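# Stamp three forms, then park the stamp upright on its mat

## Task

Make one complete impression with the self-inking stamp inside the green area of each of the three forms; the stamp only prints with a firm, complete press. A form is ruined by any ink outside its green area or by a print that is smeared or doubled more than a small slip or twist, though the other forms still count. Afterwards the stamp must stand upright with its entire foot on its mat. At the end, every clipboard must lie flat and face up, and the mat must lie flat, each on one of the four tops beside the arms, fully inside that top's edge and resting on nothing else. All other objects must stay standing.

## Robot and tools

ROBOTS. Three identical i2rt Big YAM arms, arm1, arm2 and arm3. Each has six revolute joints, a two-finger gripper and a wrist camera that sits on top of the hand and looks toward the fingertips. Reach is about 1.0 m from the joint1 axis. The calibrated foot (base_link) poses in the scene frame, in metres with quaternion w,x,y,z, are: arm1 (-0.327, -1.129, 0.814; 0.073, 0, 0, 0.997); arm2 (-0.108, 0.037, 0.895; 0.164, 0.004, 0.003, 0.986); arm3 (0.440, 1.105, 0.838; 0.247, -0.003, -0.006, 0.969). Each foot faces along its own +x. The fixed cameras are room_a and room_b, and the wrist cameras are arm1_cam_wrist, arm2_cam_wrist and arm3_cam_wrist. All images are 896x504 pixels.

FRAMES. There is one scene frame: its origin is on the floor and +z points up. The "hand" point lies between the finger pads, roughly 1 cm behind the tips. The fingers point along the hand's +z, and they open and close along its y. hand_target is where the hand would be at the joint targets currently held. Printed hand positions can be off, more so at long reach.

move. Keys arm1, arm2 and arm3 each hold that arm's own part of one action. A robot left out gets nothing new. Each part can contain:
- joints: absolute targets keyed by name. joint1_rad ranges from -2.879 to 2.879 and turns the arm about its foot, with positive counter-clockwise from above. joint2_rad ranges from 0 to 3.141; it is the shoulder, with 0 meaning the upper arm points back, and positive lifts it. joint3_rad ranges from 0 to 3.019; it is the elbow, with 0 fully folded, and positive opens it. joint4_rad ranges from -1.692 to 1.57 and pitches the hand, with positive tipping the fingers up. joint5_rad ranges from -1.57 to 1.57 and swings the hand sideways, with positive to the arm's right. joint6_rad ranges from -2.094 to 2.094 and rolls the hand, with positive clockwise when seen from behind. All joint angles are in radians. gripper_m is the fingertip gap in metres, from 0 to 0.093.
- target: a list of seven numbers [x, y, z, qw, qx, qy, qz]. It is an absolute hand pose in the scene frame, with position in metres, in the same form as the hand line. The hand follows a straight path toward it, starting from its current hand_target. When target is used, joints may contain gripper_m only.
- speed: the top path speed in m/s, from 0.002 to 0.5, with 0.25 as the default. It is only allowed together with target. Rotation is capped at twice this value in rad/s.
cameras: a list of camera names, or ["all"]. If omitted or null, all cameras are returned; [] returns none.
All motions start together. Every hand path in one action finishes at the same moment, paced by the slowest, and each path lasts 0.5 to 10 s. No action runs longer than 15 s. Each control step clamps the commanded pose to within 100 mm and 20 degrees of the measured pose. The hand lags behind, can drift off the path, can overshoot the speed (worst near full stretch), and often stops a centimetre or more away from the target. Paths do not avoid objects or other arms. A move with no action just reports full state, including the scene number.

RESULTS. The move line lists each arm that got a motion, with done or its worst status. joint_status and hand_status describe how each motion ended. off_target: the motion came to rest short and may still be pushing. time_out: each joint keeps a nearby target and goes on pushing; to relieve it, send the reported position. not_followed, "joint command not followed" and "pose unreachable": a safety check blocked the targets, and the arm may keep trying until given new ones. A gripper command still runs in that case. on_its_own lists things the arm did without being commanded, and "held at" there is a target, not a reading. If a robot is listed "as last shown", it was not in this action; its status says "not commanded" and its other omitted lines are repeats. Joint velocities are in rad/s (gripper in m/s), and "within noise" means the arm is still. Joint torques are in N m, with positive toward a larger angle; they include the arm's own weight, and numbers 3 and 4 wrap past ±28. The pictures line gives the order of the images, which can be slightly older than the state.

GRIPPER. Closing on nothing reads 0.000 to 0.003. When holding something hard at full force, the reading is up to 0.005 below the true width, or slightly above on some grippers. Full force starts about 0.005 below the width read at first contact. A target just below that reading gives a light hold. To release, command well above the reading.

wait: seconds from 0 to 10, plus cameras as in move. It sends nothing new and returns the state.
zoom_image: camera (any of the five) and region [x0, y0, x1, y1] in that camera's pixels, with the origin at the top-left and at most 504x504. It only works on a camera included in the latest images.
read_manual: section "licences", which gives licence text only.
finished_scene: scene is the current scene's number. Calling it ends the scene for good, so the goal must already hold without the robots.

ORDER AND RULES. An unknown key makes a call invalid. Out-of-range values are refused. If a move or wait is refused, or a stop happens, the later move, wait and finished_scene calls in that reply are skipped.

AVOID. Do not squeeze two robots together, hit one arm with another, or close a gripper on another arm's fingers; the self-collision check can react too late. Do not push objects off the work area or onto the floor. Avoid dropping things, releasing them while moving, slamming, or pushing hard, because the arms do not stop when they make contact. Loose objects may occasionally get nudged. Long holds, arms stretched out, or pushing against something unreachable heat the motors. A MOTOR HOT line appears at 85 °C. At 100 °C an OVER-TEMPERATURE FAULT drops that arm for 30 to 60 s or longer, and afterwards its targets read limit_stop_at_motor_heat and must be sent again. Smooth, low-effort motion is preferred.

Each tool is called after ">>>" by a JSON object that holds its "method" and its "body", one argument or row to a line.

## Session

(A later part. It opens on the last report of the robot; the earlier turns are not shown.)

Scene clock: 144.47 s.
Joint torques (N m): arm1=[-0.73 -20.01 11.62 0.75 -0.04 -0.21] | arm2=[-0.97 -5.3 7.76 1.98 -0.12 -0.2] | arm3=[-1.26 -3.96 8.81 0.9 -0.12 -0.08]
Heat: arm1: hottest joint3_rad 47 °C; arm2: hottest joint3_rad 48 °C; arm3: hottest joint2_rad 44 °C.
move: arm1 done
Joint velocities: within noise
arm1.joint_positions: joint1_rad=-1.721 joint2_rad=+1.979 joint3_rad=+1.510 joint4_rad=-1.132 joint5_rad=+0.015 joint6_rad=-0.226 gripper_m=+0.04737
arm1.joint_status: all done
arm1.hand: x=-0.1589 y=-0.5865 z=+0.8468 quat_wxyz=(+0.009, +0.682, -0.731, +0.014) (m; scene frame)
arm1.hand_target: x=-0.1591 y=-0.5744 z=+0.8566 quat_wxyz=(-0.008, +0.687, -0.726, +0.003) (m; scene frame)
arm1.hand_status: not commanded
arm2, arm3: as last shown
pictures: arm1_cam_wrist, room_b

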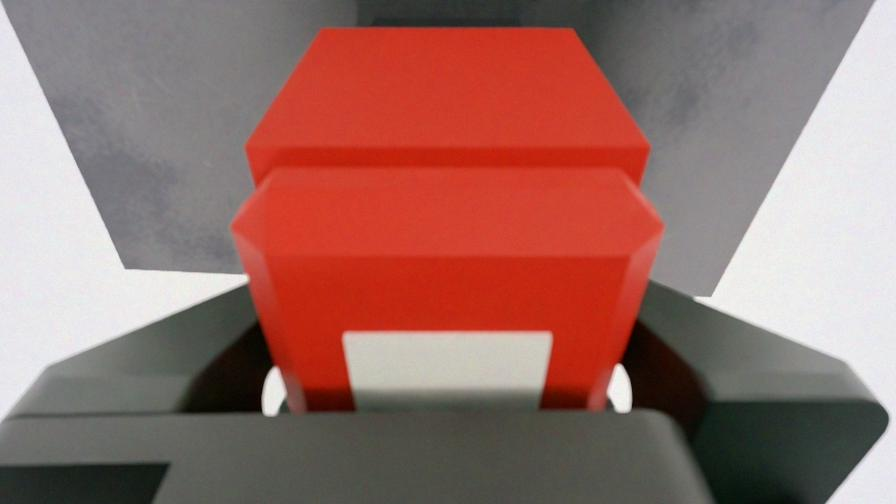

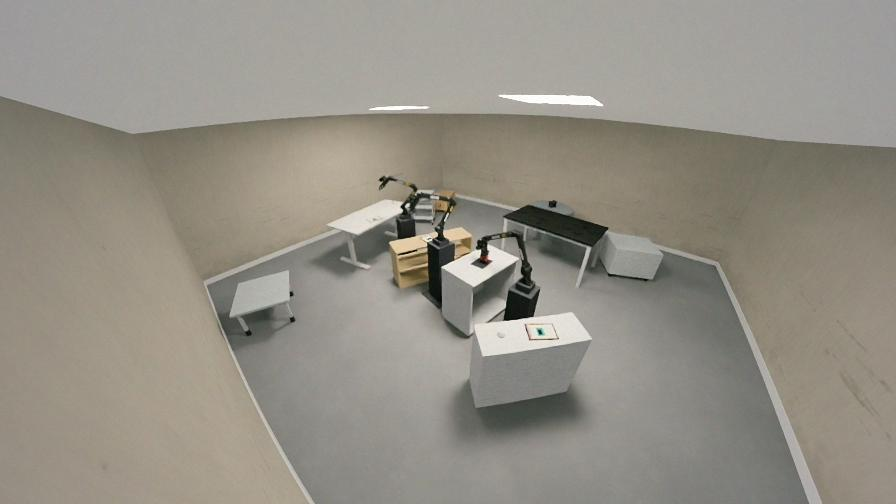

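>>> {"method": "move", "body": {
  "arm1": {"joints":{"joint2_rad":1.985,"joint3_rad":1.515,"joint4_rad":-1.065}},
  "cameras": ["arm1_cam_wrist"]
}}

>>> {"method": "move", "body": {
  "arm1": {"joints":{"joint2_rad":2.025,"joint3_rad":1.505,"joint4_rad":-1.045}},
  "cameras": ["arm1_cam_wrist"]
}}

Scene clock: 145.43 s.
Joint torques (N m): arm1=[-0.79 -18.37 10.8 0.87 -0.04 -0.21] | arm2=[-1.03 -5.89 7.64 2.17 -0.06 -0.21] | arm3=[-1.38 -3.96 8.85 0.83 -0.12 -0.08]
Heat: arm1: hottest joint3_rad 47 °C; arm2: hottest joint3_rad 48 °C; arm3: hottest joint2_rad 44 °C.
move: arm1 done
Joint velocities: within noise
arm1.joint_positions: joint1_rad=-1.721 joint2_rad=+1.979 joint3_rad=+1.510 joint4_rad=-1.085 joint5_rad=+0.015 joint6_rad=-0.226 gripper_m=+0.04737
arm1.joint_status: all done
arm1.hand: x=-0.1555 y=-0.5753 z=+0.8467 quat_wxyz=(-0.011, +0.682, -0.732, +0.002) (m; scene frame)
arm1.hand_target: x=-0.1573 y=-0.5684 z=+0.8449 quat_wxyz=(-0.018, +0.687, -0.726, -0.003) (m; scene frame)
arm1.hand_status: not commanded
arm2.joint_positions: joint1_rad=-0.191 joint2_rad=+0.993 joint3_rad=+1.307 joint4_rad=-1.208 joint5_rad=-0.010 joint6_rad=+0.025 gripper_m=+0.09294
arm2.joint_status: not commanded
arm2.hand: x=-0.4427 y=+0.2314 z=+1.3079 quat_wxyz=(-0.073, +0.908, -0.254, -0.326) (m; scene frame)
arm2.hand_target: x=-0.4436 y=+0.2357 z=+1.3033 quat_wxyz=(-0.075, +0.909, -0.252, -0.323) (m; scene frame)
arm2.hand_status: not commanded
arm3: as last shown
pictures: arm1_cam_wrist

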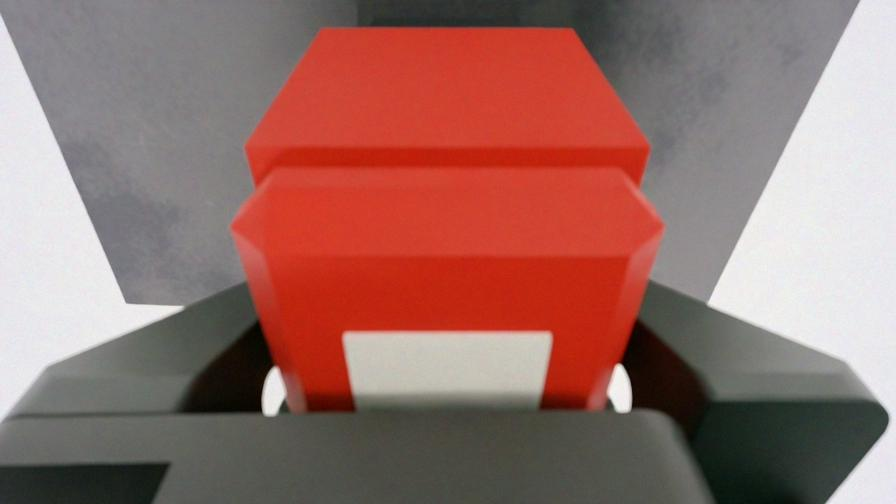

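Scene clock: 146.13 s.
Joint torques (N m): arm1=[-0.73 -16.44 9.91 0.91 -0.04 -0.21] | arm2=[-0.67 -5.77 7.65 2.1 -0.1 -0.24] | arm3=[-1.2 -3.96 8.9 0.79 -0.13 -0.06]
Heat: arm1: hottest joint3_rad 47 °C; arm2: hottest joint3_rad 48 °C; arm3: hottest joint2_rad 44 °C.
move: arm1 done
Joint velocities: within noise
arm1.joint_positions: joint1_rad=-1.721 joint2_rad=+1.996 joint3_rad=+1.509 joint4_rad=-1.063 joint5_rad=+0.015 joint6_rad=-0.226 gripper_m=+0.04737
arm1.joint_status: all done
arm1.hand: x=-0.1546 y=-0.5726 z=+0.8366 quat_wxyz=(-0.012, +0.682, -0.732, +0.002) (m; scene frame)
arm1.hand_target: x=-0.1583 y=-0.5717 z=+0.8192 quat_wxyz=(-0.006, +0.687, -0.726, +0.004) (m; scene frame)
arm1.hand_status: not commanded
arm2, arm3: as last shown
pictures: arm1_cam_wrist

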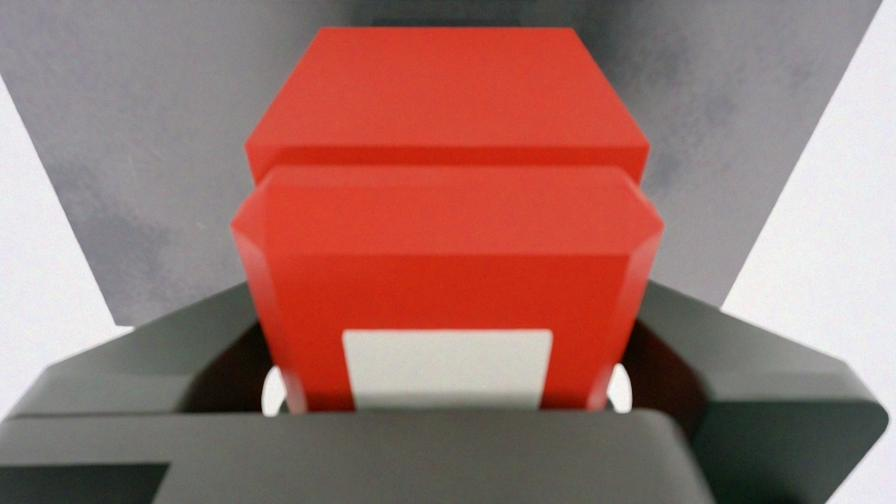

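>>> {"method": "move", "body": {
  "arm1": {"joints":{"gripper_m":0.056}},
  "cameras": []
}}

>>> {"method": "move", "body": {
  "arm1": {"joints":{"gripper_m":0.093}},
  "cameras": ["arm1_cam_wrist"]
}}

>>> {"method": "move", "body": {
  "arm1": {"target":[-0.1546,-0.5726,0.99,-0.012,0.682,-0.732,0.002],"speed":0.15},
  "cameras": ["arm1_cam_wrist"]
}}

>>> {"method": "move", "body": {
  "arm1": {"joints":{"joint1_rad":-1.72,"joint2_rad":0.95,"joint3_rad":1.45,"joint4_rad":-1.35}},
  "cameras": ["arm1_cam_wrist","room_a","room_b"]
}}

>>> {"method": "zoom_image", "body": {
  "camera": "arm1_cam_wrist",
  "region": [280, 0, 580, 200]
}}

>>> {"method": "zoom_image", "body": {
  "camera": "room_b",
  "region": [430, 220, 600, 350]
}}

Scene clock: 146.87 s.
Joint torques (N m): arm1=[-0.79 -16.67 10.07 0.81 -0.03 -0.2] | arm2=[-0.97 -5.71 7.73 1.8 -0.12 -0.21] | arm3=[-1.44 -4.13 8.87 0.83 -0.13 -0.06]
Heat: arm1: hottest joint3_rad 47 °C; arm2: hottest joint3_rad 48 °C; arm3: hottest joint2_rad 44 °C.
move: arm1 done
Joint velocities: within noise
arm1.joint_positions: joint1_rad=-1.721 joint2_rad=+1.998 joint3_rad=+1.507 joint4_rad=-1.062 joint5_rad=+0.012 joint6_rad=-0.226 gripper_m=+0.05584
arm1.joint_status: all done
arm1.hand: x=-0.1553 y=-0.5729 z=+0.8348 quat_wxyz=(-0.011, +0.682, -0.732, +0.001) (m; scene frame)
arm1.hand_target: x=-0.1588 y=-0.5717 z=+0.8192 quat_wxyz=(-0.005, +0.687, -0.726, +0.003) (m; scene frame)
arm1.hand_status: not commanded
arm2, arm3: as last shown
pictures: none
No camera images: "cameras" was empty.

Scene clock: 147.53 s.
Joint torques (N m): arm1=[-0.73 -16.67 10.02 0.8 -0.04 -0.2] | arm2=[-0.67 -5.42 7.8 2.18 -0.13 -0.25] | arm3=[-1.2 -3.66 8.84 0.88 -0.14 -0.07]
Heat: arm1: hottest joint3_rad 47 °C; arm2: hottest joint3_rad 48 °C; arm3: hottest joint2_rad 44 °C.
move: arm1 done
Joint velocities: within noise
arm1.joint_positions: joint1_rad=-1.721 joint2_rad=+1.998 joint3_rad=+1.507 joint4_rad=-1.062 joint5_rad=+0.013 joint6_rad=-0.226 gripper_m=+0.09279
arm1.joint_status: all done
arm1.hand: x=-0.1550 y=-0.5730 z=+0.8348 quat_wxyz=(-0.011, +0.682, -0.732, +0.001) (m; scene frame)
arm1.hand_target: x=-0.1586 y=-0.5718 z=+0.8192 quat_wxyz=(-0.005, +0.687, -0.726, +0.004) (m; scene frame)
arm1.hand_status: not commanded
arm2, arm3: as last shown
pictures: arm1_cam_wrist

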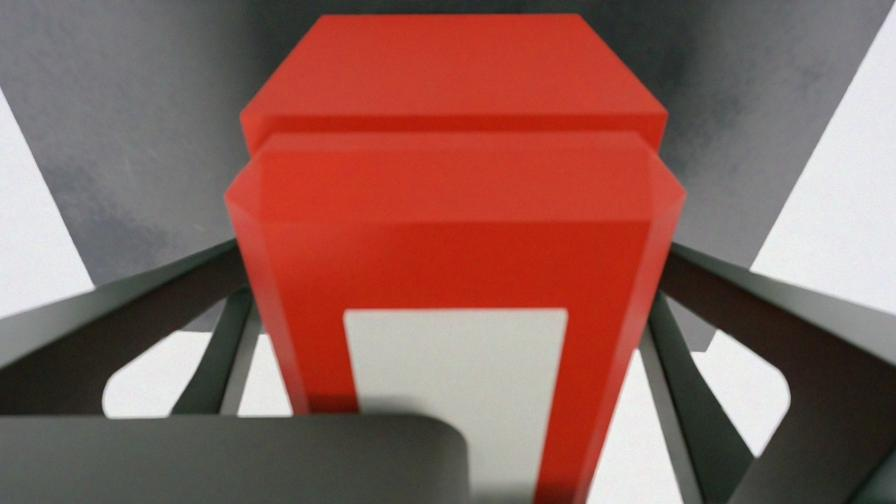

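Scene clock: 149.47 s.
Joint torques (N m): arm1=[-1.14 -18.49 15.68 -0.46 0.1 -0.12] | arm2=[-0.26 -5.48 7.75 1.89 -0.07 -0.24] | arm3=[-1.49 -3.78 8.83 0.85 -0.12 -0.07]
Heat: arm1: hottest joint3_rad 47 °C; arm2: hottest joint3_rad 48 °C; arm3: hottest joint2_rad 44 °C.
move: arm1 off_target
Joint velocities: within noise
arm1.joint_positions: joint1_rad=-1.721 joint2_rad=+1.871 joint3_rad=+1.690 joint4_rad=-1.401 joint5_rad=+0.013 joint6_rad=-0.226 gripper_m=+0.09287
arm1.joint_status: not commanded
arm1.hand: x=-0.1580 y=-0.5826 z=+0.9714 quat_wxyz=(+0.001, +0.682, -0.732, +0.009) (m; scene frame)
arm1.hand_target: x=-0.1548 y=-0.5732 z=+0.9900 quat_wxyz=(-0.012, +0.682, -0.732, +0.002) (m; scene frame)
arm1.hand_status: off_target (0.021 m and 1.7 deg from the pose sent, 0.155 m and 0.1 deg at the start)
arm2, arm3: as last shown
pictures: arm1_cam_wrist

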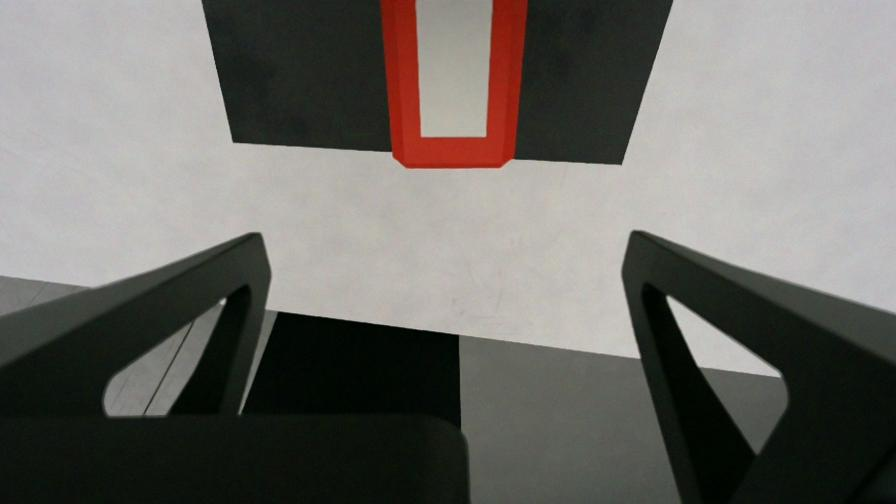

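Scene clock: 151.27 s.
Joint torques (N m): arm1=[-1.08 -2.43 11.95 1.88 0.1 -0.11] | arm2=[-0.79 -5.07 7.64 1.81 -0.08 -0.19] | arm3=[-1.44 -4.07 8.91 0.8 -0.14 -0.06]
Heat: arm1: hottest joint3_rad 47 °C; arm2: hottest joint3_rad 48 °C; arm3: hottest joint2_rad 44 °C.
move: arm1 done
Joint velocities: within noise
arm1.joint_positions: joint1_rad=-1.721 joint2_rad=+0.952 joint3_rad=+1.448 joint4_rad=-1.366 joint5_rad=+0.015 joint6_rad=-0.236 gripper_m=+0.09287
arm1.joint_status: all done
arm1.hand: x=-0.2219 y=-0.7928 z=+1.2860 quat_wxyz=(-0.302, +0.642, -0.685, -0.164) (m; scene frame)
arm1.hand_target: x=-0.2211 y=-0.7906 z=+1.2901 quat_wxyz=(-0.310, +0.640, -0.683, -0.168) (m; scene frame)
arm1.hand_status: not commanded
arm2: as last shown
arm3.joint_positions: joint1_rad=-0.590 joint2_rad=+0.894 joint3_rad=+1.264 joint4_rad=-1.132 joint5_rad=-0.003 joint6_rad=-0.010 gripper_m=+0.09292
arm3.joint_status: not commanded
arm3.hand: x=+0.2641 y=+1.4301 z=+1.2766 quat_wxyz=(-0.210, +0.789, -0.470, -0.335) (m; scene frame)
arm3.hand_target: x=+0.2679 y=+1.4303 z=+1.2641 quat_wxyz=(-0.202, +0.793, -0.477, -0.320) (m; scene frame)
arm3.hand_status: not commanded
pictures: arm1_cam_wrist, room_a, room_b

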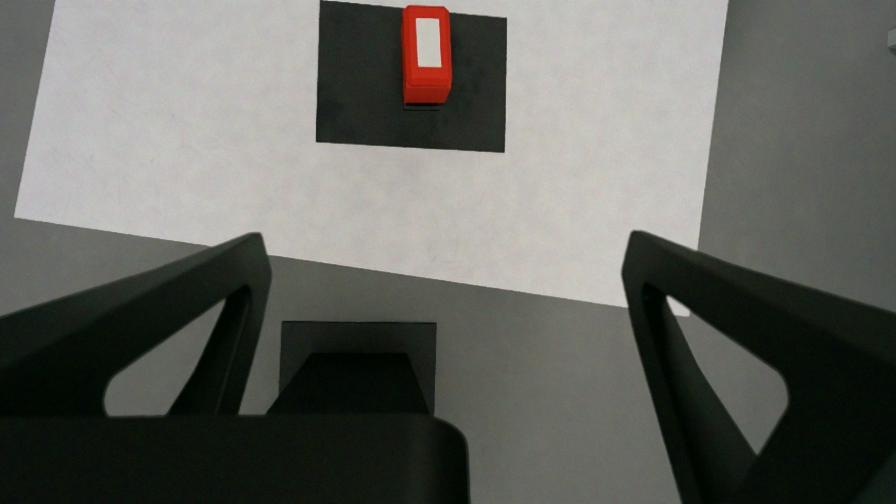

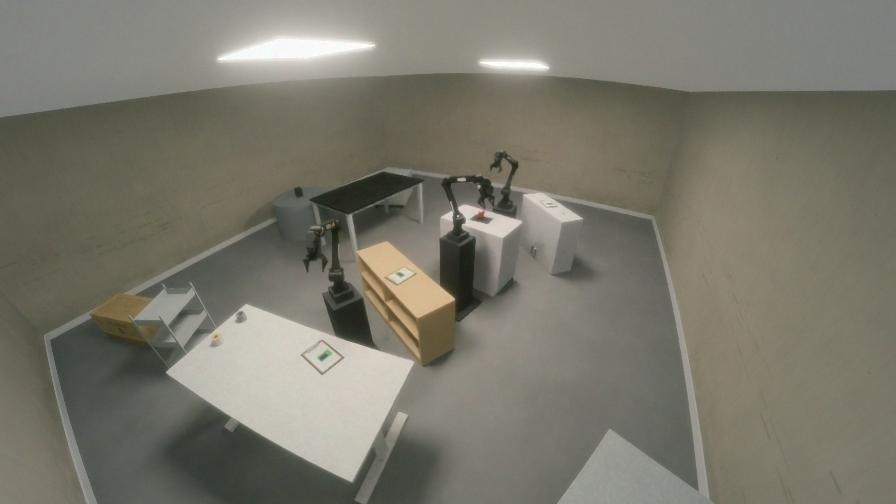

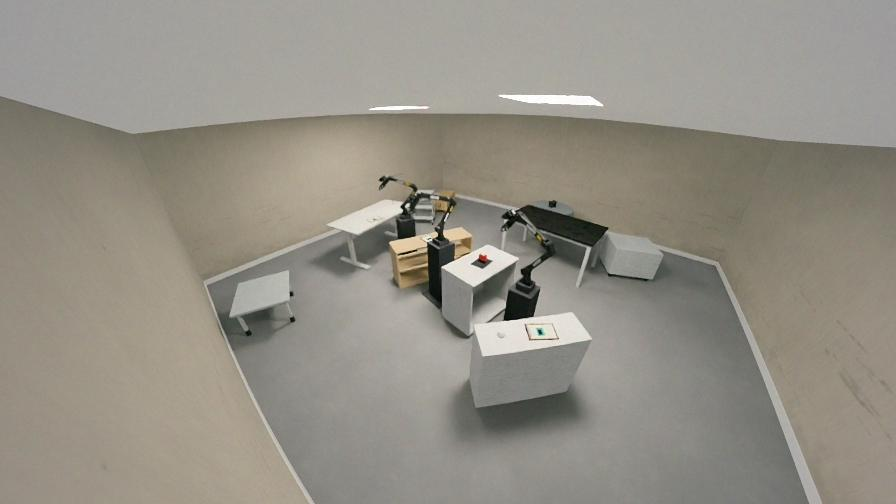

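Scaled by 1.680 from the camera's 896x504 image, which has a finer 1280x720 frame.

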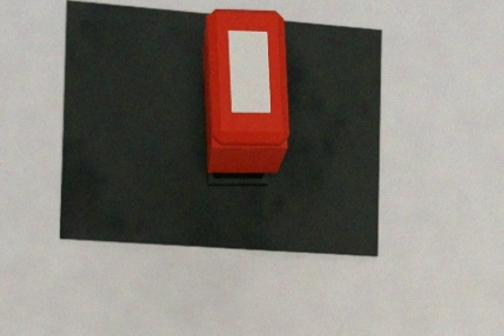

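Scaled by 2.965 from the camera's 896x504 image, which has a finer 1280x720 frame.

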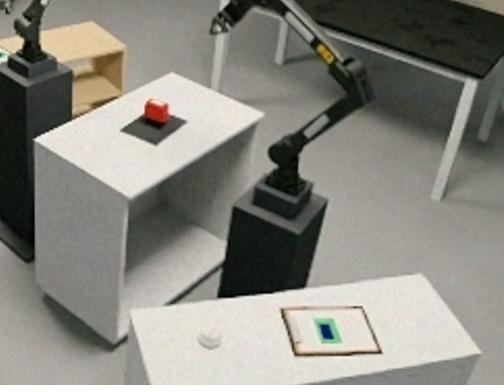

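>>> {"method": "finished_scene", "body": {
  "scene": 1
}}

The scene is finished: the task was done.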